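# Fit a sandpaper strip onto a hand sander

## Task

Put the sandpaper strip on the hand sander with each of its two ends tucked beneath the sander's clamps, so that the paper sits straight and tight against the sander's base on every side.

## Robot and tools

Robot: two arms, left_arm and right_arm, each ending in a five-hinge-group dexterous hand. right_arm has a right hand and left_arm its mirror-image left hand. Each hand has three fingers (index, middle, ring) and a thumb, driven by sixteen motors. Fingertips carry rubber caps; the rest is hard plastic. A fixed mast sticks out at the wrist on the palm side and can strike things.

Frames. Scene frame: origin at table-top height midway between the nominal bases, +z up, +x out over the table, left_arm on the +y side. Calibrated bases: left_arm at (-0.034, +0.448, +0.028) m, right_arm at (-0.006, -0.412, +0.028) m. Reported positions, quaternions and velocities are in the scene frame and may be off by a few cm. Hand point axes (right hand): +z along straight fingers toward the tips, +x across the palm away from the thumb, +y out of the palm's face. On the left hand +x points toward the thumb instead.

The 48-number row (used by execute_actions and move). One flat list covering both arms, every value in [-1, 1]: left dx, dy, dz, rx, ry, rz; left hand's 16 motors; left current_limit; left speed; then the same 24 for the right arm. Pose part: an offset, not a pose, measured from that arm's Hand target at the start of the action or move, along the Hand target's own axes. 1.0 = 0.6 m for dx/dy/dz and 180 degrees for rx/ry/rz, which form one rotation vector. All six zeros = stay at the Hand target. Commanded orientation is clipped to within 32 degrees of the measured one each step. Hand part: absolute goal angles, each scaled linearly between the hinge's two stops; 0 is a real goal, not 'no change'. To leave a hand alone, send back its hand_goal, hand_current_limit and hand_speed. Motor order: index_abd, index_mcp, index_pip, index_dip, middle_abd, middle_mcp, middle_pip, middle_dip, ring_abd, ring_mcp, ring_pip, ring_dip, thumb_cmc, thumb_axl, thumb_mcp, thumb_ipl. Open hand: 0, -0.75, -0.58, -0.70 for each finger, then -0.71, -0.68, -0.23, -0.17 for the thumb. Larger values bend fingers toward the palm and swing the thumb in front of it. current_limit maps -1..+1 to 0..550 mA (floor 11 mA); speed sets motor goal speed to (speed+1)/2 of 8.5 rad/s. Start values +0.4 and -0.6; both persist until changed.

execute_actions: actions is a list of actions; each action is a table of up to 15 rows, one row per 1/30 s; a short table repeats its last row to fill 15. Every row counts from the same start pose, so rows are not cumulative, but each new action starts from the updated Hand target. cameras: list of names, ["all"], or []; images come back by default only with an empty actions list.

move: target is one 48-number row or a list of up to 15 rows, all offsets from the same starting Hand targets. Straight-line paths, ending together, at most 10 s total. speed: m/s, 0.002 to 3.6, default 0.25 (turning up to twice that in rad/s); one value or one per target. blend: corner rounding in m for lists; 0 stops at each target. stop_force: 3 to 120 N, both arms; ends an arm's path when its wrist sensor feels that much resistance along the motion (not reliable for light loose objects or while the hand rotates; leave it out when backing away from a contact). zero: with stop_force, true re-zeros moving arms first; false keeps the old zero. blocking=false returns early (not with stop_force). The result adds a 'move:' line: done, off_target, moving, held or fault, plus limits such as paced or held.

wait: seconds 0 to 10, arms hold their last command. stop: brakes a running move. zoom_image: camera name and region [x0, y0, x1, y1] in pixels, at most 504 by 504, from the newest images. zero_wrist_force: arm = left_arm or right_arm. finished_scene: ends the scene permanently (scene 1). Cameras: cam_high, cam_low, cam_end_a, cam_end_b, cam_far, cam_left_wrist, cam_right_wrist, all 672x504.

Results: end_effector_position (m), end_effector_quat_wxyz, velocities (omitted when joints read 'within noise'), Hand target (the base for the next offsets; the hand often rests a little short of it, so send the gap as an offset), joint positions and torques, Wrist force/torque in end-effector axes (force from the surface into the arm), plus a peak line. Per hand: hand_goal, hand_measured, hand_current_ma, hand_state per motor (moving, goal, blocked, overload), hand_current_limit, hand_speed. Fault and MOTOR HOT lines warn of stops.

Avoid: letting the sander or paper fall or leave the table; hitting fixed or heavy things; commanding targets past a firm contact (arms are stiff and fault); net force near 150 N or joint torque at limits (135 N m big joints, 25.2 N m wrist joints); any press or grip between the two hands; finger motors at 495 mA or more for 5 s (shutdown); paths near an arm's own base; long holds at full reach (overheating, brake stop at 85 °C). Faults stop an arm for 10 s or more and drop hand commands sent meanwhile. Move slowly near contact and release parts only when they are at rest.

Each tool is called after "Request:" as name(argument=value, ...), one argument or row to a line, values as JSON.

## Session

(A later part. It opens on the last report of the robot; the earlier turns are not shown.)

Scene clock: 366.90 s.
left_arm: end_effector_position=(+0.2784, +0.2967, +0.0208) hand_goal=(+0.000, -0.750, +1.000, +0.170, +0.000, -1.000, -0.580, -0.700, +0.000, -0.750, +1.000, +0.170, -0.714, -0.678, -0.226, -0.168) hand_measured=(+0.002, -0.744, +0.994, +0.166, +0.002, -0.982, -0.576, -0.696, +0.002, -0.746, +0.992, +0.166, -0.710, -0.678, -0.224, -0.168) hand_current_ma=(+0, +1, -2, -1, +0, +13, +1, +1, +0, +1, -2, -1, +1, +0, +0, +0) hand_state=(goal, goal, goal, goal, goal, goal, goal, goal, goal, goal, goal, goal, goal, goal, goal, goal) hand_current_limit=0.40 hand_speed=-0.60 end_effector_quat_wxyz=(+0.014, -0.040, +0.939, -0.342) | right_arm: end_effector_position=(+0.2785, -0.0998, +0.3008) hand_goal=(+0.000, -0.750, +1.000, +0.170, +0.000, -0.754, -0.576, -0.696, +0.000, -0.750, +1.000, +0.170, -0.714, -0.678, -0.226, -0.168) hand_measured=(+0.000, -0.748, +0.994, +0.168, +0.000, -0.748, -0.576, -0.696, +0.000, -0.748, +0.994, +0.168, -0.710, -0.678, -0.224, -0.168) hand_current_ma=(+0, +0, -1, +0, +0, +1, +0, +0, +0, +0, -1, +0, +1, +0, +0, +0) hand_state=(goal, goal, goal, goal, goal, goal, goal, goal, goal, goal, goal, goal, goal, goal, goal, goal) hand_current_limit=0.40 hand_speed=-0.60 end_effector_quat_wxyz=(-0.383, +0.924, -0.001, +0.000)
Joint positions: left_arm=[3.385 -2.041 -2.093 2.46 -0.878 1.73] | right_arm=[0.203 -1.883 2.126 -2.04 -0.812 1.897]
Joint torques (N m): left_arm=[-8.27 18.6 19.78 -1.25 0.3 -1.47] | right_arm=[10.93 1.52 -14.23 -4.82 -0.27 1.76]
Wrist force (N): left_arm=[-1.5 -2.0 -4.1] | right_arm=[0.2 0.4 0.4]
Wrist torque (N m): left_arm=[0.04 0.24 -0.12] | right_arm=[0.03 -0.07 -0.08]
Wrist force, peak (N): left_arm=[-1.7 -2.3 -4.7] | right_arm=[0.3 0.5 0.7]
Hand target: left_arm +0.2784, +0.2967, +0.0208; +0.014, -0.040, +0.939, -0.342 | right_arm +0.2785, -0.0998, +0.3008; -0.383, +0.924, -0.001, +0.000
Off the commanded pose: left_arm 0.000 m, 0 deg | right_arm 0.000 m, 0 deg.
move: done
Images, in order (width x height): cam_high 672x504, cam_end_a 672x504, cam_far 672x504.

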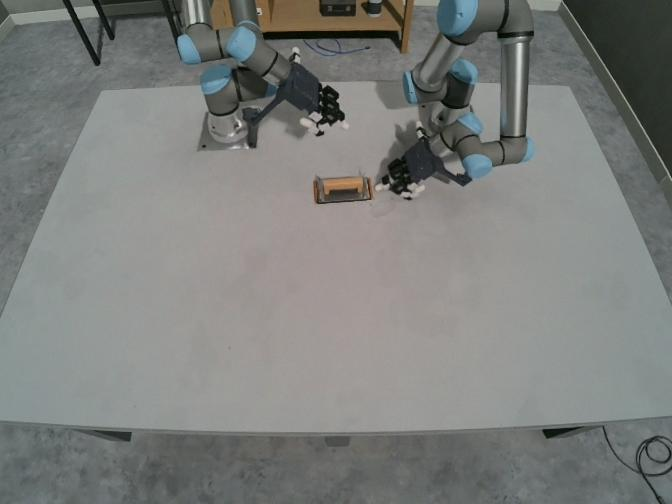

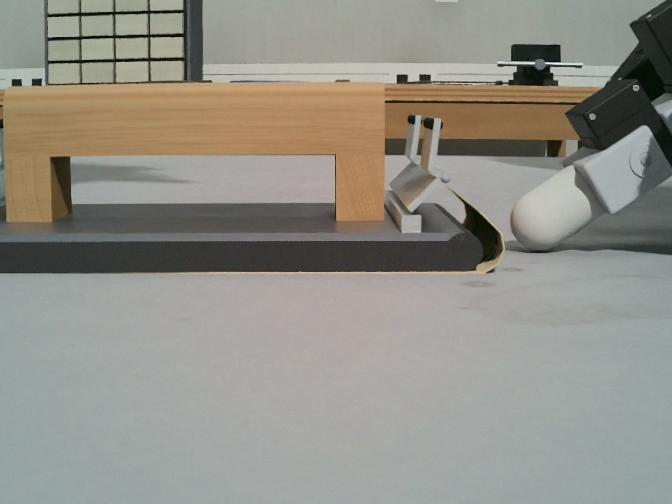

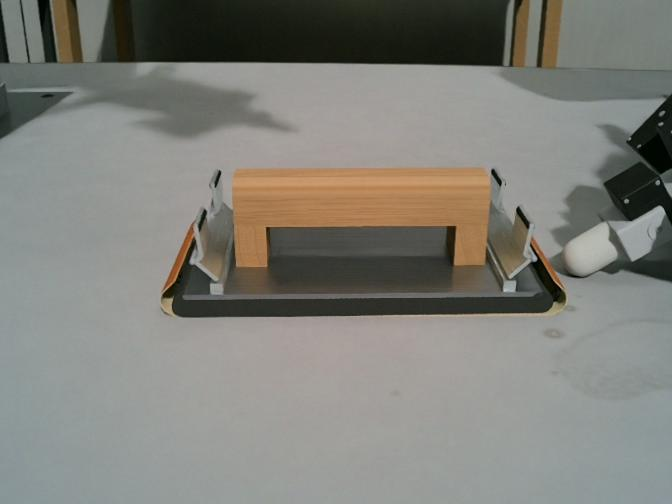

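Request:
move(
  target=[0, 0, 0, 0, 0, 0, 0, -0.75, 1.0, 0.17, 0, -1.0, -0.58, -0.70, 0, -0.75, 1.0, 0.17, -0.714, -0.678, -0.226, -0.168, 0.4, -0.6, 0.0975, 0.1585, 0.2546, 0, -0.0196, -0.0196, 0, -0.75, 1.0, 0.17, 0, -0.754, -0.576, -0.696, 0, -0.75, 1.0, 0.17, -0.714, -0.678, -0.226, -0.168, 0.4, -0.6],
  speed=0.15,
  cameras=["cam_high", "cam_far", "cam_end_a"],
)

Request:
zoom_image(
  camera="cam_high",
  region=[300, 140, 400, 220],
)

Scene clock: 379.50 s.
left_arm: end_effector_position=(+0.2784, +0.2967, +0.0208) hand_goal=(+0.000, -0.750, +1.000, +0.170, +0.000, -1.000, -0.580, -0.700, +0.000, -0.750, +1.000, +0.170, -0.714, -0.678, -0.226, -0.168) hand_measured=(+0.002, -0.744, +0.994, +0.166, +0.002, -0.982, -0.576, -0.696, +0.002, -0.746, +0.992, +0.166, -0.710, -0.678, -0.224, -0.168) hand_current_ma=(+0, +1, -2, -1, +0, +13, +1, +1, +0, +1, -2, -1, +1, +0, +0, +0) hand_state=(goal, goal, goal, goal, goal, goal, goal, goal, goal, goal, goal, goal, goal, goal, goal, goal) hand_current_limit=0.40 hand_speed=-0.60 end_effector_quat_wxyz=(+0.014, -0.040, +0.939, -0.342) | right_arm: end_effector_position=(+0.3368, -0.0591, +0.1255) hand_goal=(+0.000, -0.750, +1.000, +0.170, +0.000, -0.754, -0.576, -0.696, +0.000, -0.750, +1.000, +0.170, -0.714, -0.678, -0.226, -0.168) hand_measured=(+0.000, -0.748, +0.994, +0.168, +0.000, -0.748, -0.576, -0.696, +0.000, -0.748, +0.994, +0.168, -0.710, -0.678, -0.224, -0.168) hand_current_ma=(+0, +0, -1, +0, +0, +1, +0, +0, +0, +0, -1, +0, +1, +0, +0, +0) hand_state=(goal, goal, goal, goal, goal, goal, goal, goal, goal, goal, goal, goal, goal, goal, goal, goal) hand_current_limit=0.40 hand_speed=-0.60 end_effector_quat_wxyz=(-0.382, +0.923, +0.039, -0.017)
Joint positions: left_arm=[3.385 -2.041 -2.093 2.46 -0.878 1.73] | right_arm=[0.264 -1.423 2.23 -2.581 -0.806 1.863]
Joint torques (N m): left_arm=[-8.08 15.69 20.53 -1.31 -0.13 -1.72] | right_arm=[10.72 -12.74 -23.53 -4.63 -0.32 1.88]
Wrist force (N): left_arm=[-1.3 -2.1 -4.5] | right_arm=[-0.1 0.5 0.4]
Wrist torque (N m): left_arm=[0.06 0.21 -0.11] | right_arm=[0.06 -0.08 -0.09]
Wrist force, peak (N): left_arm=[-1.6 -2.4 -4.6] | right_arm=[0.3 0.6 0.9]
Hand target: left_arm +0.2784, +0.2967, +0.0208; +0.014, -0.040, +0.939, -0.342 | right_arm +0.3368, -0.0590, +0.1255; -0.382, +0.923, +0.039, -0.017
Off the commanded pose: left_arm 0.000 m, 0 deg | right_arm 0.000 m, 0 deg.
move: done
Images, in order (width x height): cam_high 672x504, cam_end_a 672x504, cam_far 672x504.

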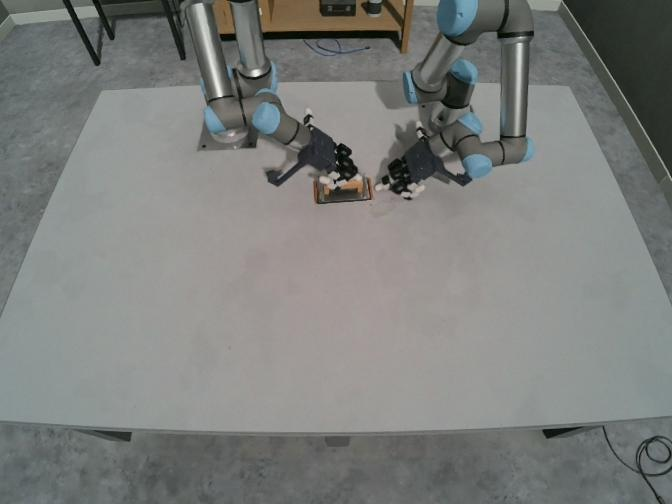

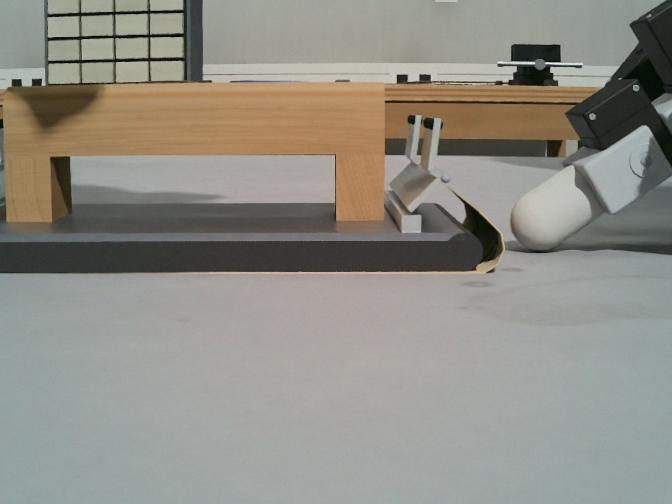

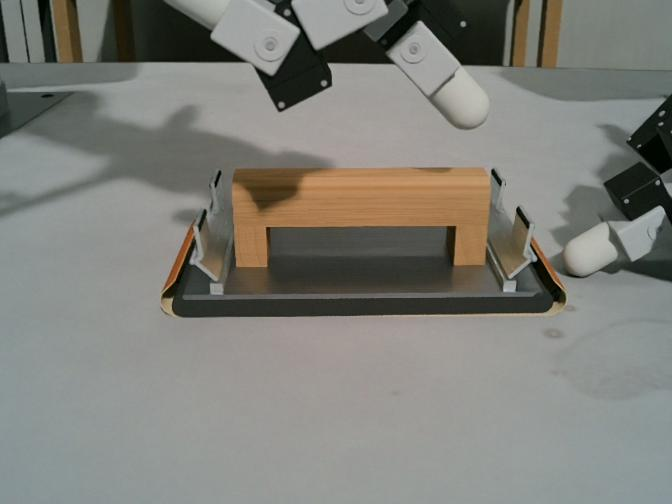

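Scaled by 5.040 from the camera's 672x504 image, which has a finer 960x720 frame.

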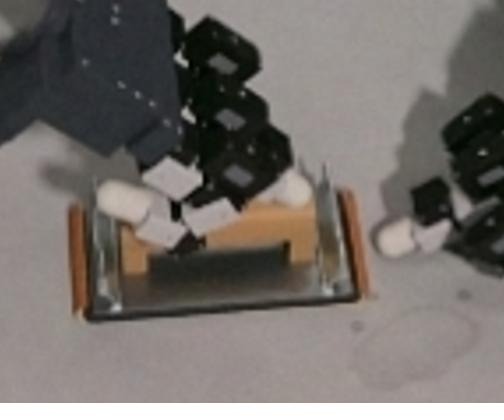

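Request:
move(
  target=[0, 0, 0, 0, 0, 0, 0, -0.75, 1.0, 0.17, 0, -1.0, -0.58, -0.70, 0, -0.75, 1.0, 0.17, -0.714, -0.678, -0.226, -0.168, 0.4, -0.6, 0, 0.0471, 0.0471, 0, 0, 0, 0, -0.75, 1.0, 0.17, 0, -0.754, -0.576, -0.696, 0, -0.75, 1.0, 0.17, -0.714, -0.678, -0.226, -0.168, 0.4, -0.6],
  speed=0.1,
  stop_force=8,
  cameras=["cam_far", "cam_end_a"],
)

Scene clock: 387.00 s.
left_arm: end_effector_position=(+0.2784, +0.2967, +0.0208) hand_goal=(+0.000, -0.750, +1.000, +0.170, +0.000, -1.000, -0.580, -0.700, +0.000, -0.750, +1.000, +0.170, -0.714, -0.678, -0.226, -0.168) hand_measured=(+0.002, -0.744, +0.994, +0.166, +0.002, -0.982, -0.576, -0.696, +0.002, -0.746, +0.992, +0.166, -0.710, -0.678, -0.224, -0.168) hand_current_ma=(+0, +1, -2, -1, +0, +13, +1, +1, +0, +1, -2, -1, +1, +0, +0, +0) hand_state=(goal, goal, goal, goal, goal, goal, goal, goal, goal, goal, goal, goal, goal, goal, goal, goal) hand_current_limit=0.40 hand_speed=-0.60 end_effector_quat_wxyz=(+0.014, -0.040, +0.939, -0.342) | right_arm: end_effector_position=(+0.3368, -0.0590, +0.0855) hand_goal=(+0.000, -0.750, +1.000, +0.170, +0.000, -0.754, -0.576, -0.696, +0.000, -0.750, +1.000, +0.170, -0.714, -0.678, -0.226, -0.168) hand_measured=(+0.000, -0.748, +0.994, +0.168, +0.000, -0.748, -0.576, -0.696, +0.000, -0.748, +0.994, +0.168, -0.710, -0.678, -0.224, -0.168) hand_current_ma=(+0, +0, -1, +0, +0, +1, +0, +0, +0, +0, -1, +0, +1, +0, +0, +0) hand_state=(goal, goal, goal, goal, goal, goal, goal, goal, goal, goal, goal, goal, goal, goal, goal, goal) hand_current_limit=0.40 hand_speed=-0.60 end_effector_quat_wxyz=(-0.382, +0.923, +0.039, -0.017)
Joint positions: left_arm=[3.385 -2.041 -2.093 2.46 -0.878 1.73] | right_arm=[0.264 -1.331 2.266 -2.71 -0.806 1.863]
Joint torques (N m): left_arm=[-7.64 16.83 20.21 -1.27 0.32 -1.44] | right_arm=[8.87 -13.59 -7.68 -4.67 -0.54 1.69]
Wrist force (N): left_arm=[-1.3 -2.3 -4.2] | right_arm=[0.4 0.3 0.3]
Wrist torque (N m): left_arm=[0.00 0.22 -0.09] | right_arm=[0.06 -0.13 -0.06]
Wrist force, peak (N): left_arm=[-1.4 -2.3 -4.6] | right_arm=[0.2 -0.7 0.2]
Hand target: left_arm +0.2784, +0.2967, +0.0208; +0.014, -0.040, +0.939, -0.342 | right_arm +0.3368, -0.0590, +0.0855; -0.382, +0.923, +0.039, -0.017
Off the commanded pose: left_arm 0.000 m, 0 deg | right_arm 0.000 m, 0 deg.
move: done
Images, in order (width x height): cam_end_a 672x504, cam_far 672x504.

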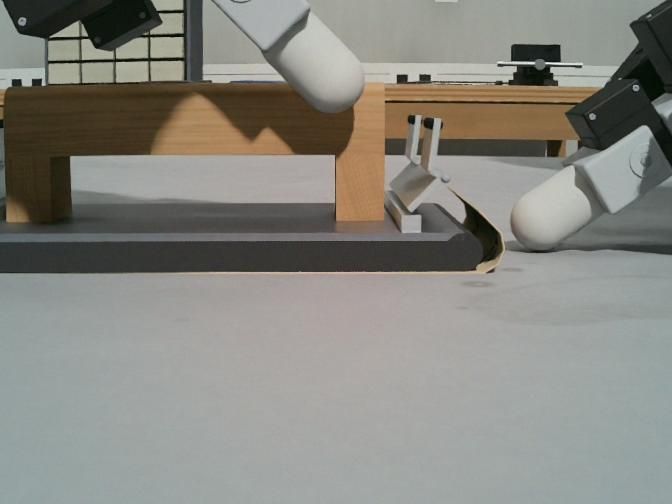

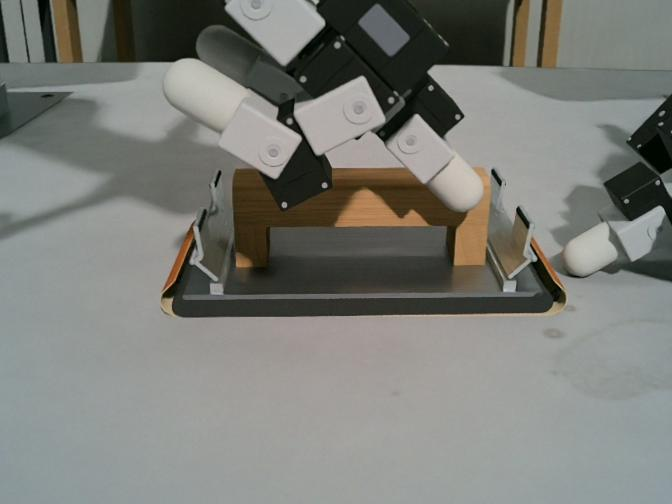

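Request:
move(
  target=[0.0067, -0.0102, 0.0086, 0, 0, 0, 0, -0.75, 1.0, 0.17, 0, -1.0, -0.58, -0.70, 0, -0.75, 1.0, 0.17, -0.714, -0.678, -0.226, -0.168, 0.4, -0.6, 0, 0.0165, 0.0165, 0, 0, 0, 0, -0.75, 1.0, 0.17, 0, -0.754, -0.576, -0.696, 0, -0.75, 1.0, 0.17, -0.714, -0.678, -0.226, -0.168, 0.4, -0.6],
  speed=0.04,
  stop_force=8,
  cameras=["cam_far", "cam_end_a"],
)

Scene clock: 409.90 s.
left_arm: end_effector_position=(+0.2751, +0.2884, +0.0208) hand_goal=(+0.000, -0.750, +1.000, +0.170, +0.000, -1.000, -0.580, -0.700, +0.000, -0.750, +1.000, +0.170, -0.714, -0.678, -0.226, -0.168) hand_measured=(+0.002, -0.744, +0.994, +0.166, +0.002, -0.982, -0.576, -0.696, +0.002, -0.746, +0.992, +0.166, -0.710, -0.678, -0.224, -0.168) hand_current_ma=(+0, +1, -2, -1, +0, +13, +1, +1, +0, +1, -2, -1, +1, +0, +0, +0) hand_state=(goal, goal, goal, goal, goal, goal, goal, goal, goal, goal, goal, goal, goal, goal, goal, goal) hand_current_limit=0.40 hand_speed=-0.60 end_effector_quat_wxyz=(+0.014, -0.040, +0.939, -0.342) | right_arm: end_effector_position=(+0.3367, -0.0591, +0.0717) hand_goal=(+0.000, -0.750, +1.000, +0.170, +0.000, -0.754, -0.576, -0.696, +0.000, -0.750, +1.000, +0.170, -0.714, -0.678, -0.226, -0.168) hand_measured=(+0.002, -0.750, +1.000, +0.168, +0.002, -0.748, -0.576, -0.696, +0.000, -0.748, +0.994, +0.168, -0.710, -0.678, -0.224, -0.168) hand_current_ma=(+0, +0, +0, +0, +0, +1, +0, +0, +0, +0, -1, +0, +1, +0, +0, +0) hand_state=(goal, goal, goal, goal, goal, goal, goal, goal, goal, goal, goal, goal, goal, goal, goal, goal) hand_current_limit=0.40 hand_speed=-0.60 end_effector_quat_wxyz=(-0.382, +0.923, +0.039, -0.017)
Joint positions: left_arm=[3.361 -2.035 -2.097 2.477 -0.876 1.698] | right_arm=[0.264 -1.296 2.276 -2.754 -0.806 1.863]
Joint torques (N m): left_arm=[-7.54 41.93 -4.19 -1.25 2.89 -1.53] | right_arm=[4.24 -32.76 -10.52 -1.11 0.39 0.19]
Wrist force (N): left_arm=[-1.4 -2.1 -4.3] | right_arm=[-1.0 -6.6 -5.8]
Wrist torque (N m): left_arm=[0.06 0.22 -0.11] | right_arm=[0.36 -0.21 -0.05]
Wrist force, peak (N): left_arm=[-1.8 -2.5 -4.4] | right_arm=[-0.9 -6.5 -6.0]
Hand target: left_arm +0.2751, +0.2884, +0.0208; +0.014, -0.040, +0.939, -0.342 | right_arm +0.3368, -0.0590, +0.0717; -0.382, +0.923, +0.039, -0.017
Off the commanded pose: left_arm 0.000 m, 0 deg | right_arm 0.000 m, 0 deg.
move: contact (right_arm)
Images, in order (width x height): cam_end_a 672x504, cam_far 672x504.

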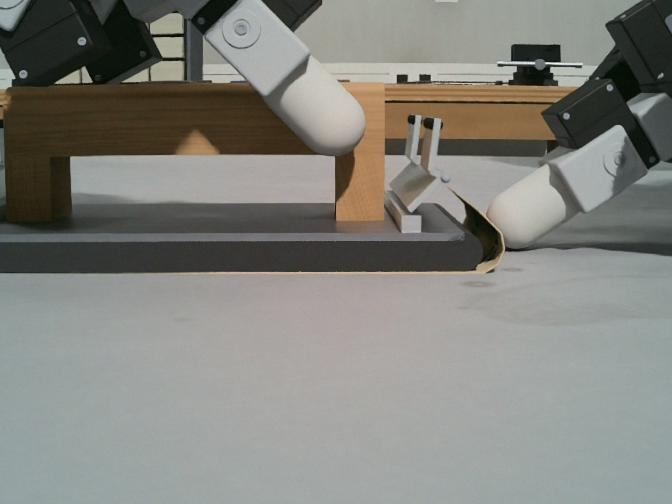

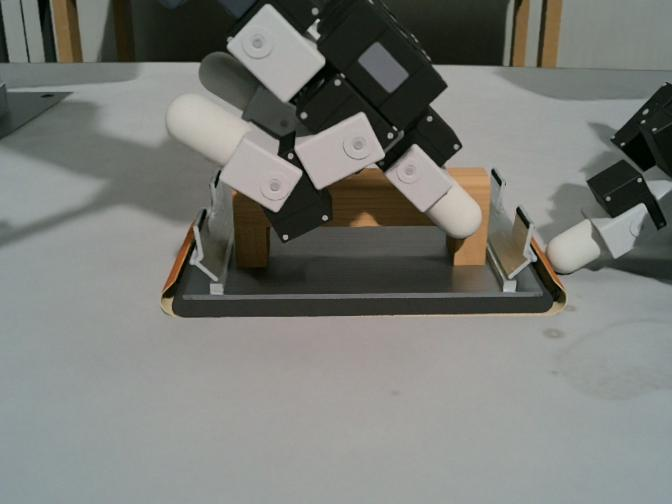

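Request:
move(
  target=[0, -0.0064, 0.0054, 0, 0, 0, 0, -0.75, 1.0, 0.17, 0, -1.0, -0.58, -0.70, 0, -0.75, 1.0, 0.17, -0.714, -0.678, -0.226, -0.168, 0.4, -0.6, 0, -0.0071, -0.0071, 0, 0, 0, 0, -0.75, 1.0, 0.17, 0, -0.754, -0.576, -0.696, 0, -0.75, 1.0, 0.17, -0.714, -0.678, -0.226, -0.168, 0.4, -0.6],
  speed=0.03,
)

Request:
move(
  target=[0, 0, 0, 0, 0, 0, 0, -0.75, 1.0, 0.17, 0, -1.0, -0.58, -0.70, 0, -0.75, 1.0, 0.17, -0.714, -0.678, -0.226, -0.168, 0.4, -0.6, 0, 0, 0, 0, 0, 0, 0, -1.0, -0.576, -0.696, 0, -0.754, -0.576, -0.696, 0, -0.75, 1.0, 0.17, -0.714, -0.678, -0.226, -0.168, 0.4, -0.6],
  cameras=["cam_high", "cam_far", "cam_end_a"],
)

Scene clock: 426.97 s.
left_arm: end_effector_position=(+0.2755, +0.2835, +0.0207) hand_goal=(+0.000, -0.750, +1.000, +0.170, +0.000, -1.000, -0.580, -0.700, +0.000, -0.750, +1.000, +0.170, -0.714, -0.678, -0.226, -0.168) hand_measured=(+0.002, -0.744, +0.994, +0.166, +0.002, -0.986, -0.576, -0.698, +0.002, -0.746, +0.992, +0.166, -0.710, -0.678, -0.224, -0.168) hand_current_ma=(+0, +1, -2, -1, +0, +8, +0, +0, +0, +1, -2, -1, +1, +0, +0, +0) hand_state=(goal, goal, goal, goal, goal, goal, goal, goal, goal, goal, goal, goal, goal, goal, goal, goal) hand_current_limit=0.40 hand_speed=-0.60 end_effector_quat_wxyz=(+0.014, -0.040, +0.939, -0.342) | right_arm: end_effector_position=(+0.3368, -0.0590, +0.0777) hand_goal=(+0.000, -0.750, +1.000, +0.170, +0.000, -0.754, -0.576, -0.696, +0.000, -0.750, +1.000, +0.170, -0.714, -0.678, -0.226, -0.168) hand_measured=(+0.002, -0.748, +1.000, +0.168, +0.002, -0.748, -0.576, -0.696, +0.000, -0.748, +0.994, +0.168, -0.710, -0.678, -0.224, -0.168) hand_current_ma=(+0, +0, +0, +0, +0, +1, +0, +0, +0, +0, -1, +0, +1, +0, +0, +0) hand_state=(goal, goal, goal, goal, goal, goal, goal, goal, goal, goal, goal, goal, goal, goal, goal, goal) hand_current_limit=0.40 hand_speed=-0.60 end_effector_quat_wxyz=(-0.382, +0.923, +0.039, -0.017)
Joint positions: left_arm=[3.344 -2.034 -2.091 2.484 -0.875 1.678] | right_arm=[0.264 -1.311 2.272 -2.735 -0.806 1.863]
Joint torques (N m): left_arm=[-7.83 43 20.24 -1.11 2.9 -1.68] | right_arm=[5.06 -34.84 -19.76 -1.46 0.1 1.03]
Wrist force (N): left_arm=[-1.3 -2.1 -4.5] | right_arm=[0.4 0.3 0.4]
Wrist torque (N m): left_arm=[0.07 0.23 -0.10] | right_arm=[0.05 -0.12 -0.06]
Wrist force, peak (N): left_arm=[-1.7 -2.3 -5.1] | right_arm=[-0.9 -6.5 -6.0]
Hand target: left_arm +0.2755, +0.2834, +0.0207; +0.014, -0.040, +0.939, -0.342 | right_arm +0.3368, -0.0590, +0.0777; -0.382, +0.923, +0.039, -0.017
Off the commanded pose: left_arm 0.000 m, 0 deg | right_arm 0.000 m, 0 deg.
move: done

Scene clock: 427.53 s.
left_arm: end_effector_position=(+0.2755, +0.2834, +0.0207) hand_goal=(+0.000, -0.750, +1.000, +0.170, +0.000, -1.000, -0.580, -0.700, +0.000, -0.750, +1.000, +0.170, -0.714, -0.678, -0.226, -0.168) hand_measured=(+0.002, -0.744, +0.994, +0.166, +0.002, -0.986, -0.578, -0.698, +0.002, -0.746, +0.992, +0.166, -0.710, -0.678, -0.224, -0.168) hand_current_ma=(+0, +1, -2, -1, +0, +8, +0, +0, +0, +1, -2, -1, +1, +0, +0, +0) hand_state=(goal, goal, goal, goal, goal, goal, goal, goal, goal, goal, goal, goal, goal, goal, goal, goal) hand_current_limit=0.40 hand_speed=-0.60 end_effector_quat_wxyz=(+0.014, -0.040, +0.939, -0.342) | right_arm: end_effector_position=(+0.3368, -0.0590, +0.0778) hand_goal=(+0.000, -1.000, -0.576, -0.696, +0.000, -0.754, -0.576, -0.696, +0.000, -0.750, +1.000, +0.170, -0.714, -0.678, -0.226, -0.168) hand_measured=(+0.004, -0.978, +0.648, -0.200, +0.002, -0.748, -0.576, -0.696, +0.000, -0.748, +0.994, +0.168, -0.710, -0.678, -0.224, -0.168) hand_current_ma=(+0, +14, +385, +385, +0, +1, +0, +0, +0, +0, -1, +0, +1, +0, +0, +0) hand_state=(goal, blocked, blocked, blocked, goal, goal, goal, goal, goal, goal, goal, goal, goal, goal, goal, goal) hand_current_limit=0.40 hand_speed=-0.60 end_effector_quat_wxyz=(-0.382, +0.923, +0.039, -0.017)
Joint positions: left_arm=[3.344 -2.034 -2.091 2.485 -0.875 1.677] | right_arm=[0.264 -1.312 2.272 -2.735 -0.806 1.863]
Joint torques (N m): left_arm=[-8.4 42.23 20.57 -0.89 2.58 -1.41] | right_arm=[2.57 -28.67 -15.43 -1.73 0.3 0.64]
Wrist force (N): left_arm=[-1.6 -2.4 -4.6] | right_arm=[-0.2 -7.5 -7.6]
Wrist torque (N m): left_arm=[0.05 0.26 -0.11] | right_arm=[0.34 -0.33 0.05]
Wrist force, peak (N): left_arm=[-1.4 -2.3 -5.0] | right_arm=[-0.3 -8.0 -8.2]
Hand target: left_arm +0.2755, +0.2834, +0.0207; +0.014, -0.040, +0.939, -0.342 | right_arm +0.3368, -0.0590, +0.0777; -0.382, +0.923, +0.039, -0.017
Off the commanded pose: left_arm 0.000 m, 0 deg | right_arm 0.000 m, 0 deg.
move: done
Images, in order (width x height): cam_high 672x504, cam_end_a 672x504, cam_far 672x504.

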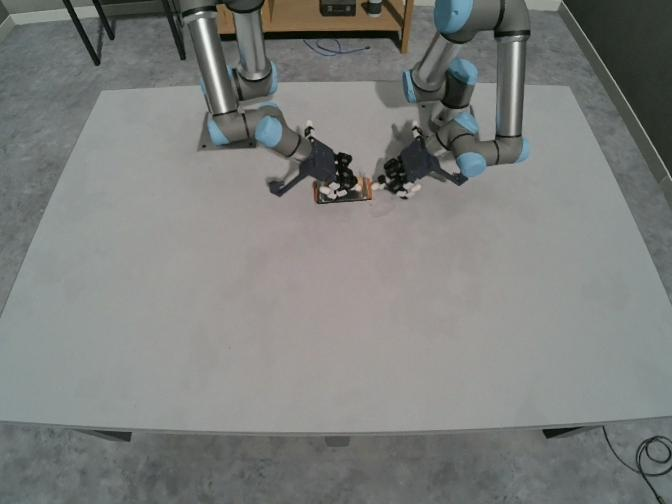

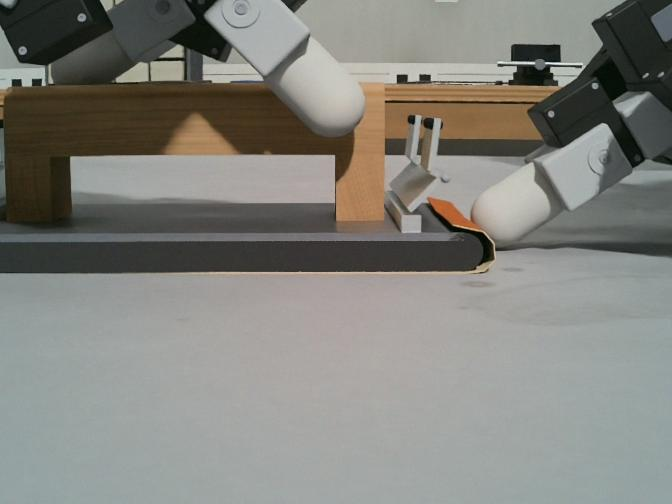

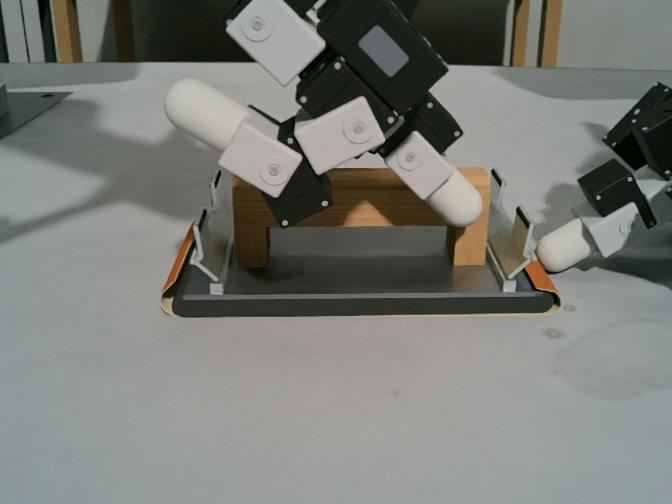

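Request:
move(
  target=[0, 0, 0, 0, 0, 0, 0, -0.75, 1.0, 0.17, 0, -1.0, -0.58, -0.70, 0, -0.75, 1.0, 0.17, -0.714, -0.678, -0.226, -0.168, 0.4, -0.6, 0, -0.0471, -0.0471, 0, 0, 0, 0, -1.0, -0.576, -0.696, 0, -0.754, -0.576, -0.696, 0, -0.75, 1.0, 0.17, -0.714, -0.678, -0.226, -0.168, 0.4, -0.6],
  speed=0.08,
  cameras=["cam_far", "cam_end_a"],
)

Request:
zoom_image(
  camera="cam_end_a",
  region=[380, 100, 540, 290],
)

Scene clock: 434.03 s.
left_arm: end_effector_position=(+0.2755, +0.2834, +0.0207) hand_goal=(+0.000, -0.750, +1.000, +0.170, +0.000, -1.000, -0.580, -0.700, +0.000, -0.750, +1.000, +0.170, -0.714, -0.678, -0.226, -0.168) hand_measured=(+0.002, -0.744, +0.994, +0.166, +0.002, -0.986, -0.578, -0.698, +0.002, -0.746, +0.992, +0.166, -0.710, -0.678, -0.224, -0.168) hand_current_ma=(+0, +1, -2, -1, +0, +8, +0, +0, +0, +1, -2, -1, +1, +0, +0, +0) hand_state=(goal, goal, goal, goal, goal, goal, goal, goal, goal, goal, goal, goal, goal, goal, goal, goal) hand_current_limit=0.40 hand_speed=-0.60 end_effector_quat_wxyz=(+0.014, -0.040, +0.939, -0.342) | right_arm: end_effector_position=(+0.3368, -0.0590, +0.1177) hand_goal=(+0.000, -1.000, -0.576, -0.696, +0.000, -0.754, -0.576, -0.696, +0.000, -0.750, +1.000, +0.170, -0.714, -0.678, -0.226, -0.168) hand_measured=(-0.002, -0.980, -0.568, -0.692, +0.002, -0.748, -0.576, -0.696, +0.000, -0.748, +0.994, +0.168, -0.710, -0.678, -0.224, -0.168) hand_current_ma=(+0, +12, +2, +0, +0, +1, +0, +0, +0, +0, -1, +0, +1, +0, +0, +0) hand_state=(goal, goal, goal, goal, goal, goal, goal, goal, goal, goal, goal, goal, goal, goal, goal, goal) hand_current_limit=0.40 hand_speed=-0.60 end_effector_quat_wxyz=(-0.382, +0.923, +0.039, -0.017)
Joint positions: left_arm=[3.344 -2.034 -2.091 2.485 -0.875 1.677] | right_arm=[0.264 -1.406 2.238 -2.606 -0.806 1.863]
Joint torques (N m): left_arm=[-8.16 42.89 20.15 -0.88 2.54 -1.16] | right_arm=[-9.4 -33.17 -21.69 -1.8 2.89 -1.49]
Wrist force (N): left_arm=[-1.5 -2.1 -5.5] | right_arm=[0.2 -0.1 0.6]
Wrist torque (N m): left_arm=[0.12 0.22 -0.12] | right_arm=[-0.06 -0.11 0.05]
Wrist force, peak (N): left_arm=[-1.8 -1.9 -5.8] | right_arm=[-0.3 -8.1 -8.5]
Hand target: left_arm +0.2755, +0.2834, +0.0207; +0.014, -0.040, +0.939, -0.342 | right_arm +0.3368, -0.0590, +0.1177; -0.382, +0.923, +0.039, -0.017
Off the commanded pose: left_arm 0.000 m, 0 deg | right_arm 0.000 m, 0 deg.
move: done
Images, in order (width x height): cam_end_a 672x504, cam_far 672x504.

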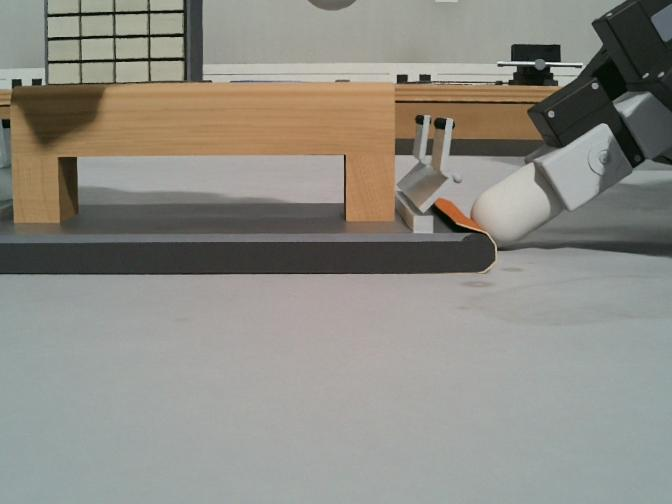

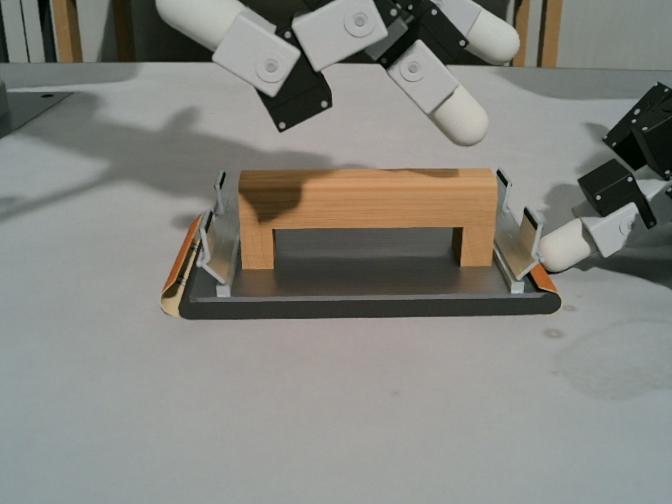

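Scaled by 2.653 from the camera's 672x504 image, which has a finer 960x720 frame.

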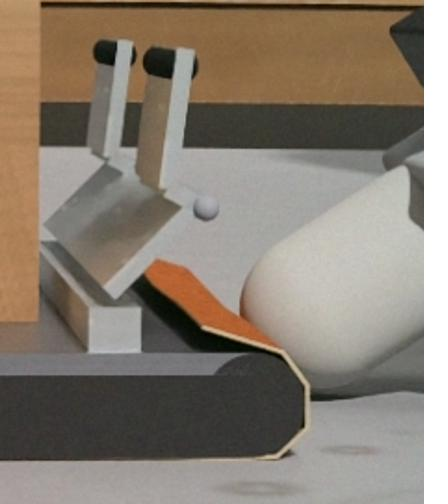

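Request:
move(
  target=[
    [0, -0.0287, -0.0652, 0, 0, 0, 0, -0.75, 1.0, 0.17, 0, -1.0, -0.58, -0.70, 0, -0.75, 1.0, 0.17, -0.714, -0.678, -0.226, -0.168, 0.4, -0.6, 0, 0, 0, 0, 0, 0, 0, -1.0, -0.576, -0.696, 0, -0.754, -0.576, -0.696, 0, -0.75, 1.0, 0.17, -0.714, -0.678, -0.226, -0.168, 0.4, -0.6],
    [0, -0.0797, -0.0223, 0, 0, 0, 0, -0.75, 1.0, 0.17, 0, -1.0, -0.58, -0.70, 0, -0.75, 1.0, 0.17, -0.714, -0.678, -0.226, -0.168, 0.4, -0.6, 0, 0, 0, 0, 0, 0, 0, -1.0, -0.576, -0.696, 0, -0.754, -0.576, -0.696, 0, -0.75, 1.0, 0.17, -0.714, -0.678, -0.226, -0.168, 0.4, -0.6],
  ],
  speed=0.06,
  blend=[0.005, 0],
  cameras=["cam_far", "cam_end_a"],
)

Request:
zoom_image(
  camera="cam_end_a",
  region=[360, 50, 560, 290],
)

Scene clock: 479.27 s.
left_arm: end_effector_position=(+0.2780, +0.2556, +0.0618) hand_goal=(+0.000, -0.750, +1.000, +0.170, +0.000, -1.000, -0.580, -0.700, +0.000, -0.750, +1.000, +0.170, -0.714, -0.678, -0.226, -0.168) hand_measured=(+0.002, -0.744, +0.994, +0.166, +0.000, -0.986, -0.578, -0.698, +0.002, -0.746, +0.992, +0.166, -0.710, -0.678, -0.224, -0.168) hand_current_ma=(+0, +1, -2, -1, +0, +8, +0, +0, +0, +1, -2, -1, +1, +0, +0, +0) hand_state=(goal, goal, goal, goal, goal, goal, goal, goal, goal, goal, goal, goal, goal, goal, goal, goal) hand_current_limit=0.40 hand_speed=-0.60 end_effector_quat_wxyz=(+0.014, -0.040, +0.939, -0.342) | right_arm: end_effector_position=(+0.3368, -0.0590, +0.1177) hand_goal=(+0.000, -1.000, -0.576, -0.696, +0.000, -0.754, -0.576, -0.696, +0.000, -0.750, +1.000, +0.170, -0.714, -0.678, -0.226, -0.168) hand_measured=(-0.002, -0.980, -0.568, -0.692, +0.002, -0.748, -0.576, -0.696, +0.000, -0.748, +0.994, +0.168, -0.710, -0.678, -0.224, -0.168) hand_current_ma=(+0, +12, +2, +0, +0, +1, +0, +0, +0, +0, -1, +0, +1, +0, +0, +0) hand_state=(goal, goal, goal, goal, goal, goal, goal, goal, goal, goal, goal, goal, goal, goal, goal, goal) hand_current_limit=0.40 hand_speed=-0.60 end_effector_quat_wxyz=(-0.382, +0.923, +0.039, -0.017)
Joint positions: left_arm=[3.255 -1.95 -2.034 2.418 -0.872 1.561] | right_arm=[0.264 -1.406 2.238 -2.606 -0.806 1.863]
Joint torques (N m): left_arm=[-9.31 15.66 23.8 -1.05 0.04 -1.23] | right_arm=[-9.68 -33.76 -22.28 -1.74 2.82 -1.68]
Wrist force (N): left_arm=[-1.5 -2.2 -4.5] | right_arm=[0.0 0.2 0.4]
Wrist torque (N m): left_arm=[0.05 0.24 -0.12] | right_arm=[-0.01 -0.07 0.03]
Wrist force, peak (N): left_arm=[-1.4 -2.2 -5.8] | right_arm=[0.1 0.2 0.9]
Hand target: left_arm +0.2780, +0.2555, +0.0618; +0.014, -0.040, +0.939, -0.342 | right_arm +0.3368, -0.0590, +0.1177; -0.382, +0.923, +0.039, -0.017
Off the commanded pose: left_arm 0.000 m, 0 deg | right_arm 0.000 m, 0 deg.
move: done
Images, in order (width x height): cam_end_a 672x504, cam_far 672x504.

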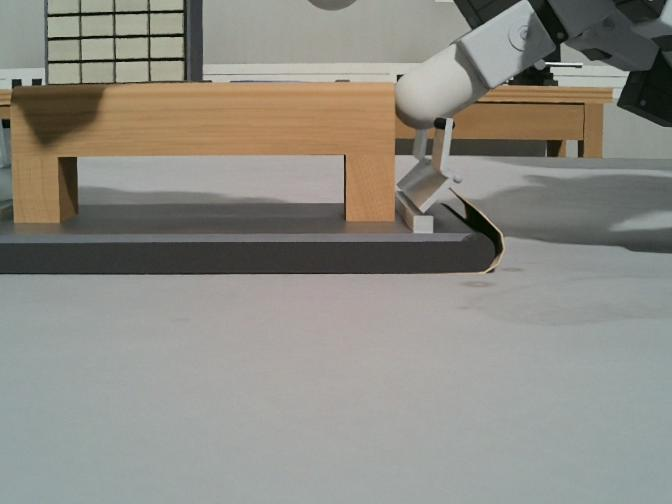

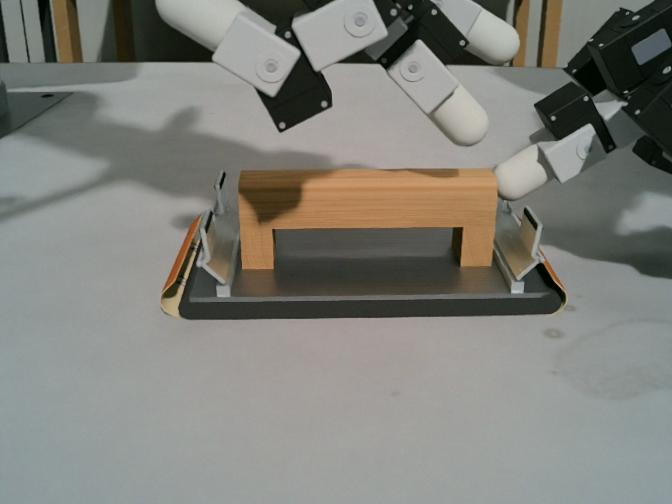

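Scaled by 2.100 from the camera's 672x504 image, which has a finer 960x720 frame.

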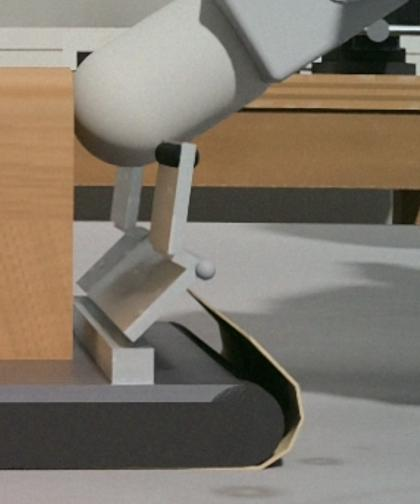

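Request:
move(
  target=[0, -0.0045, 0.00375, 0, 0, 0, 0, -0.75, 1.0, 0.17, 0, -1.0, -0.58, -0.70, 0, -0.75, 1.0, 0.17, -0.714, -0.678, -0.226, -0.168, 0.4, -0.6, 0, 0, 0, 0, 0, 0, 0, -1.0, -0.576, -0.696, 0, -0.754, -0.576, -0.696, 0, -0.75, 1.0, 0.17, -0.714, -0.678, -0.226, -0.168, 0.4, -0.6],
  speed=0.01,
  cameras=["cam_far", "cam_end_a"],
)

Scene clock: 483.90 s.
left_arm: end_effector_position=(+0.2783, +0.2521, +0.0618) hand_goal=(+0.000, -0.750, +1.000, +0.170, +0.000, -1.000, -0.580, -0.700, +0.000, -0.750, +1.000, +0.170, -0.714, -0.678, -0.226, -0.168) hand_measured=(+0.002, -0.744, +0.994, +0.166, +0.000, -0.986, -0.578, -0.698, +0.002, -0.746, +0.992, +0.166, -0.710, -0.678, -0.224, -0.168) hand_current_ma=(+0, +1, -2, -1, +0, +8, +0, +0, +0, +1, -2, -1, +1, +0, +0, +0) hand_state=(goal, goal, goal, goal, goal, goal, goal, goal, goal, goal, goal, goal, goal, goal, goal, goal) hand_current_limit=0.40 hand_speed=-0.60 end_effector_quat_wxyz=(+0.014, -0.040, +0.939, -0.342) | right_arm: end_effector_position=(+0.3368, -0.0590, +0.1177) hand_goal=(+0.000, -1.000, -0.576, -0.696, +0.000, -0.754, -0.576, -0.696, +0.000, -0.750, +1.000, +0.170, -0.714, -0.678, -0.226, -0.168) hand_measured=(-0.002, -0.980, -0.568, -0.692, +0.002, -0.748, -0.576, -0.696, +0.000, -0.748, +0.994, +0.168, -0.710, -0.678, -0.224, -0.168) hand_current_ma=(+0, +12, +2, +0, +0, +1, +0, +0, +0, +0, -1, +0, +1, +0, +0, +0) hand_state=(goal, goal, goal, goal, goal, goal, goal, goal, goal, goal, goal, goal, goal, goal, goal, goal) hand_current_limit=0.40 hand_speed=-0.60 end_effector_quat_wxyz=(-0.382, +0.923, +0.039, -0.017)
Joint positions: left_arm=[3.244 -1.951 -2.029 2.423 -0.872 1.547] | right_arm=[0.264 -1.406 2.238 -2.606 -0.806 1.863]
Joint torques (N m): left_arm=[-10.1 17 21.95 -0.56 0.2 -1.39] | right_arm=[-9.47 -33.74 -23.03 -1.5 2.76 -1.96]
Wrist force (N): left_arm=[-1.6 -1.2 -7.4] | right_arm=[0.1 0.1 0.5]
Wrist torque (N m): left_arm=[0.26 0.22 -0.15] | right_arm=[-0.03 -0.10 0.04]
Wrist force, peak (N): left_arm=[-1.2 -1.5 -7.5] | right_arm=[0.3 0.3 0.8]
Hand target: left_arm +0.2783, +0.2520, +0.0618; +0.014, -0.040, +0.939, -0.342 | right_arm +0.3368, -0.0590, +0.1177; -0.382, +0.923, +0.039, -0.017
Off the commanded pose: left_arm 0.000 m, 0 deg | right_arm 0.000 m, 0 deg.
move: done
Images, in order (width x height): cam_end_a 672x504, cam_far 672x504.

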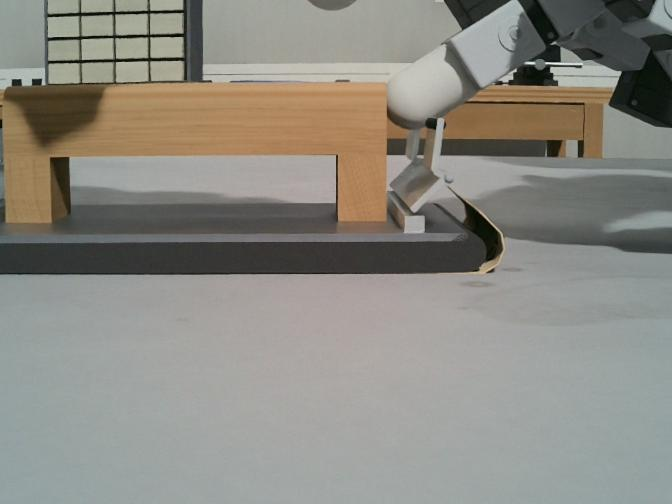

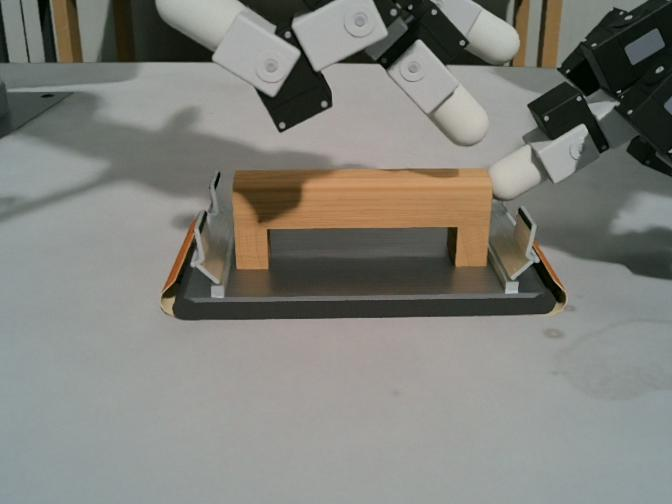

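Request:
move(
  target=[
    [0, 0.0554, -0.0465, 0, 0, 0, 0, -0.75, 1.0, 0.17, 0, -1.0, -0.58, -0.70, 0, -0.75, 1.0, 0.17, -0.714, -0.678, -0.226, -0.168, 0.4, -0.6, 0, 0, 0, 0, 0, 0, 0, -1.0, -0.576, -0.696, 0, -0.754, -0.576, -0.696, 0, -0.75, 1.0, 0.17, -0.714, -0.678, -0.226, -0.168, 0.4, -0.6],
    [0, 0.0993, 0.0058, 0, 0, 0, 0, -0.75, 1.0, 0.17, 0, -1.0, -0.58, -0.70, 0, -0.75, 1.0, 0.17, -0.714, -0.678, -0.226, -0.168, 0.4, -0.6, 0, 0, 0, 0, 0, 0, 0, -1.0, -0.576, -0.696, 0, -0.754, -0.576, -0.696, 0, -0.75, 1.0, 0.17, -0.714, -0.678, -0.226, -0.168, 0.4, -0.6],
    [0, 0.0867, 0.0165, 0, 0, 0, 0, -0.75, 1.0, 0.17, 0, -1.0, -0.58, -0.70, 0, -0.75, 1.0, 0.17, -0.714, -0.678, -0.226, -0.168, 0.4, -0.6, 0, 0, 0, 0, 0, 0, 0, -1.0, -0.576, -0.696, 0, -0.754, -0.576, -0.696, 0, -0.75, 1.0, 0.17, -0.714, -0.678, -0.226, -0.168, 0.4, -0.6],
    [0, 0.0803, 0.0218, 0, 0, 0, 0, -0.75, 1.0, 0.17, 0, -1.0, -0.58, -0.70, 0, -0.75, 1.0, 0.17, -0.714, -0.678, -0.226, -0.168, 0.4, -0.6, 0, 0, 0, 0, 0, 0, 0, -1.0, -0.576, -0.696, 0, -0.754, -0.576, -0.696, 0, -0.75, 1.0, 0.17, -0.714, -0.678, -0.226, -0.168, 0.4, -0.6],
  ],
  speed=[0.08, 0.08, 0.06, 0.015],
  blend=[0.008, 0.004, 0, 0],
  cameras=["cam_far", "cam_end_a"],
)

Request:
zoom_image(
  camera="cam_end_a",
  region=[380, 160, 520, 290],
)

Request:
zoom_image(
  camera="cam_far",
  region=[480, 180, 620, 330],
)

Scene clock: 523.73 s.
left_arm: end_effector_position=(+0.2758, +0.2804, +0.0207) hand_goal=(+0.000, -0.750, +1.000, +0.170, +0.000, -1.000, -0.580, -0.700, +0.000, -0.750, +1.000, +0.170, -0.714, -0.678, -0.226, -0.168) hand_measured=(+0.002, -0.744, +0.994, +0.166, +0.000, -0.994, -0.580, -0.700, +0.002, -0.746, +0.992, +0.166, -0.710, -0.678, -0.224, -0.168) hand_current_ma=(+0, +1, -2, -1, +0, +2, +0, +0, +0, +1, -2, -1, +1, +0, +0, +0) hand_state=(goal, goal, goal, goal, goal, goal, goal, goal, goal, goal, goal, goal, goal, goal, goal, goal) hand_current_limit=0.40 hand_speed=-0.60 end_effector_quat_wxyz=(+0.014, -0.040, +0.939, -0.342) | right_arm: end_effector_position=(+0.3368, -0.0590, +0.1177) hand_goal=(+0.000, -1.000, -0.576, -0.696, +0.000, -0.754, -0.576, -0.696, +0.000, -0.750, +1.000, +0.170, -0.714, -0.678, -0.226, -0.168) hand_measured=(-0.002, -0.980, -0.568, -0.692, +0.002, -0.748, -0.576, -0.696, +0.000, -0.748, +0.994, +0.168, -0.710, -0.678, -0.224, -0.168) hand_current_ma=(+0, +12, +2, +0, +0, +1, +0, +0, +0, +0, -1, +0, +1, +0, +0, +0) hand_state=(goal, goal, goal, goal, goal, goal, goal, goal, goal, goal, goal, goal, goal, goal, goal, goal) hand_current_limit=0.40 hand_speed=-0.60 end_effector_quat_wxyz=(-0.382, +0.923, +0.039, -0.017)
Joint positions: left_arm=[3.335 -2.034 -2.088 2.489 -0.874 1.665] | right_arm=[0.264 -1.406 2.238 -2.606 -0.806 1.863]
Joint torques (N m): left_arm=[-8.03 41.4 20.87 -0.82 3.4 -1.43] | right_arm=[-9.47 -33.12 -23.03 -1.9 2.85 -1.67]
Wrist force (N): left_arm=[-1.6 -0.7 -8.6] | right_arm=[0.3 0.1 0.4]
Wrist torque (N m): left_arm=[0.44 0.18 -0.16] | right_arm=[-0.02 -0.11 0.06]
Wrist force, peak (N): left_arm=[-1.6 -1.2 -9.0] | right_arm=[0.2 -0.1 0.9]
Hand target: left_arm +0.2758, +0.2804, +0.0208; +0.014, -0.040, +0.939, -0.342 | right_arm +0.3368, -0.0590, +0.1177; -0.382, +0.923, +0.039, -0.017
Off the commanded pose: left_arm 0.000 m, 0 deg | right_arm 0.000 m, 0 deg.
move: done
Images, in order (width x height): cam_end_a 672x504, cam_far 672x504.

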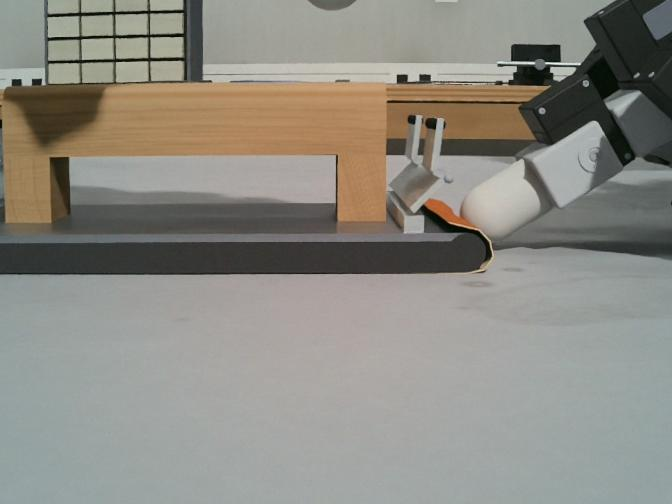

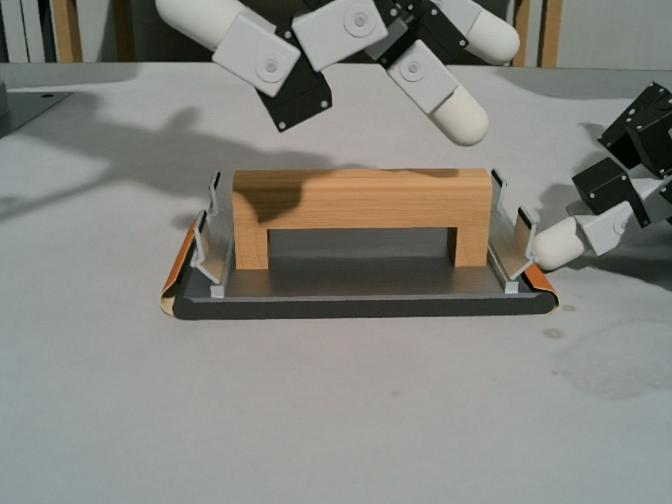

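Scaled by 3.600 from the camera's 672x504 image, which has a finer 960x720 frame.

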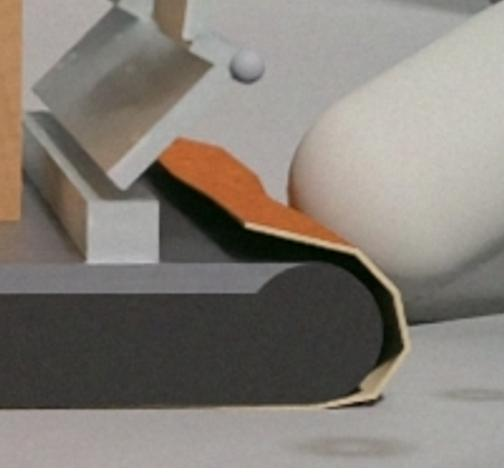

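Scaled by 3.360 from the camera's 672x504 image, which has a finer 960x720 frame.

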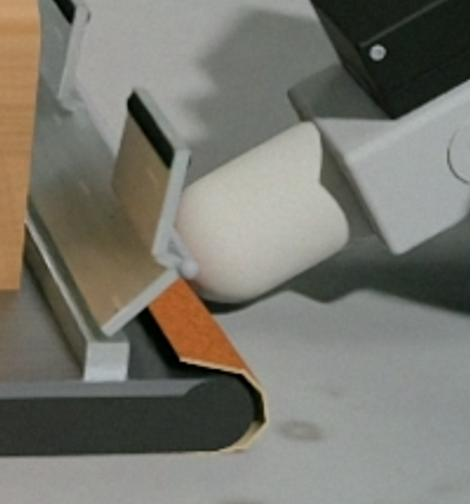

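Request:
move(
  target=[
    [0, 0, 0, 0, 0, 0, 0, -0.75, 1.0, 0.17, 0, -1.0, -0.58, -0.70, 0, -0.75, 1.0, 0.17, -0.714, -0.678, -0.226, -0.168, 0.4, -0.6, 0, 0.0568, 0.0568, 0, 0, 0, 0, -1.0, -0.576, -0.696, 0, -0.754, -0.576, -0.696, 0, -0.75, 1.0, 0.17, -0.714, -0.678, -0.226, -0.168, 0.75, -0.6],
    [0, 0, 0, 0, 0, 0, 0, -0.75, 1.0, 0.17, 0, -1.0, -0.58, -0.70, 0, -0.75, 1.0, 0.17, -0.714, -0.678, -0.226, -0.168, 0.4, -0.6, 0, 0.0404, 0.0755, 0, 0, 0, 0, -1.0, -0.576, -0.696, 0, -0.754, -0.576, -0.696, 0, -0.75, 1.0, 0.17, -0.714, -0.678, -0.226, -0.168, 0.75, -0.6],
  ],
  speed=[0.06, 0.03],
  stop_force=6,
  cameras=["cam_far", "cam_end_a"],
)

Request:
zoom_image(
  camera="cam_end_a",
  region=[360, 80, 540, 290],
)

Scene clock: 559.07 s.
left_arm: end_effector_position=(+0.2758, +0.2804, +0.0208) hand_goal=(+0.000, -0.750, +1.000, +0.170, +0.000, -1.000, -0.580, -0.700, +0.000, -0.750, +1.000, +0.170, -0.714, -0.678, -0.226, -0.168) hand_measured=(+0.002, -0.744, +0.994, +0.166, +0.000, -0.994, -0.580, -0.700, +0.002, -0.746, +0.992, +0.166, -0.710, -0.678, -0.224, -0.168) hand_current_ma=(+0, +1, -2, -1, +0, +2, +0, +0, +0, +1, -2, -1, +1, +0, +0, +0) hand_state=(goal, goal, goal, goal, goal, goal, goal, goal, goal, goal, goal, goal, goal, goal, goal, goal) hand_current_limit=0.40 hand_speed=-0.60 end_effector_quat_wxyz=(+0.014, -0.040, +0.939, -0.342) | right_arm: end_effector_position=(+0.3355, -0.0442, +0.0685) hand_goal=(+0.000, -1.000, -0.576, -0.696, +0.000, -0.754, -0.576, -0.696, +0.000, -0.750, +1.000, +0.170, -0.714, -0.678, -0.226, -0.168) hand_measured=(-0.002, -0.980, -0.568, -0.692, +0.032, -0.738, -0.572, -0.696, +0.000, -0.748, +0.994, +0.168, -0.710, -0.678, -0.224, -0.168) hand_current_ma=(+0, +12, +2, +0, +19, +8, +1, +0, +0, +0, -1, +0, +1, +0, +0, +0) hand_state=(goal, goal, goal, goal, blocked, goal, goal, goal, goal, goal, goal, goal, goal, goal, goal, goal) hand_current_limit=0.75 hand_speed=-0.60 end_effector_quat_wxyz=(-0.382, +0.923, +0.039, -0.017)
Joint positions: left_arm=[3.334 -2.034 -2.088 2.489 -0.874 1.664] | right_arm=[0.298 -1.266 2.258 -2.797 -0.814 1.908]
Joint torques (N m): left_arm=[-8.82 43.15 21.66 -0.37 1.59 -1.43] | right_arm=[10.01 -14.92 -18.97 -4.26 -0.1 1.94]
Wrist force (N): left_arm=[-1.5 -1.1 -8.4] | right_arm=[2.2 0.9 -0.7]
Wrist torque (N m): left_arm=[0.40 0.20 -0.15] | right_arm=[0.07 0.13 0.05]
Wrist force, peak (N): left_arm=[-1.7 -1.2 -9.1] | right_arm=[2.6 -1.2 -1.7]
Hand target: left_arm +0.2758, +0.2804, +0.0208; +0.014, -0.040, +0.939, -0.342 | right_arm +0.3355, -0.0442, +0.0685; -0.382, +0.923, +0.039, -0.017
Off the commanded pose: left_arm 0.000 m, 0 deg | right_arm 0.000 m, 0 deg.
move: done
Images, in order (width x height): cam_end_a 672x504, cam_far 672x504.

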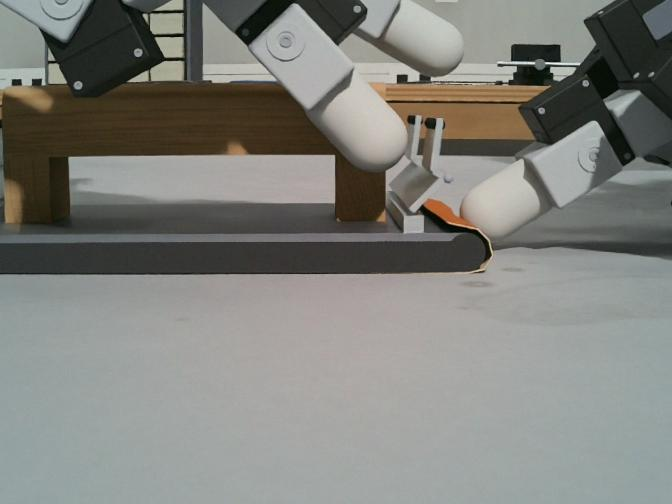

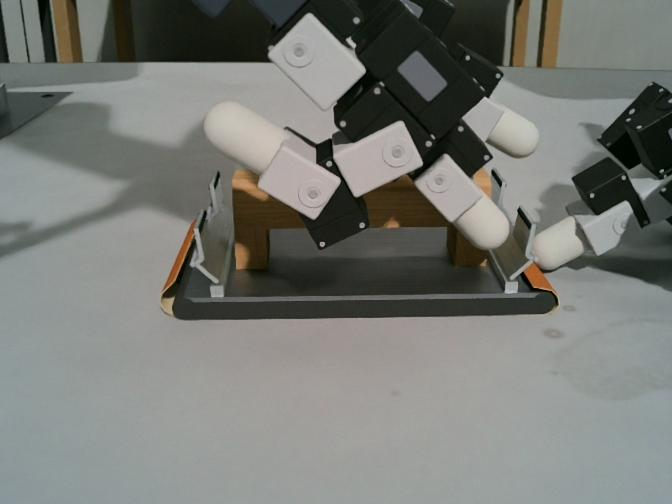

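Scaled by 2.400 from the camera's 672x504 image, which has a finer 960x720 frame.

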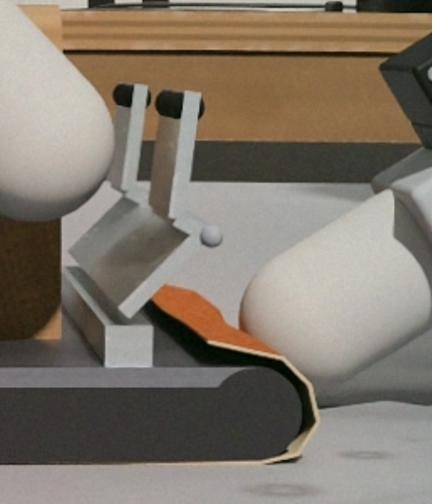

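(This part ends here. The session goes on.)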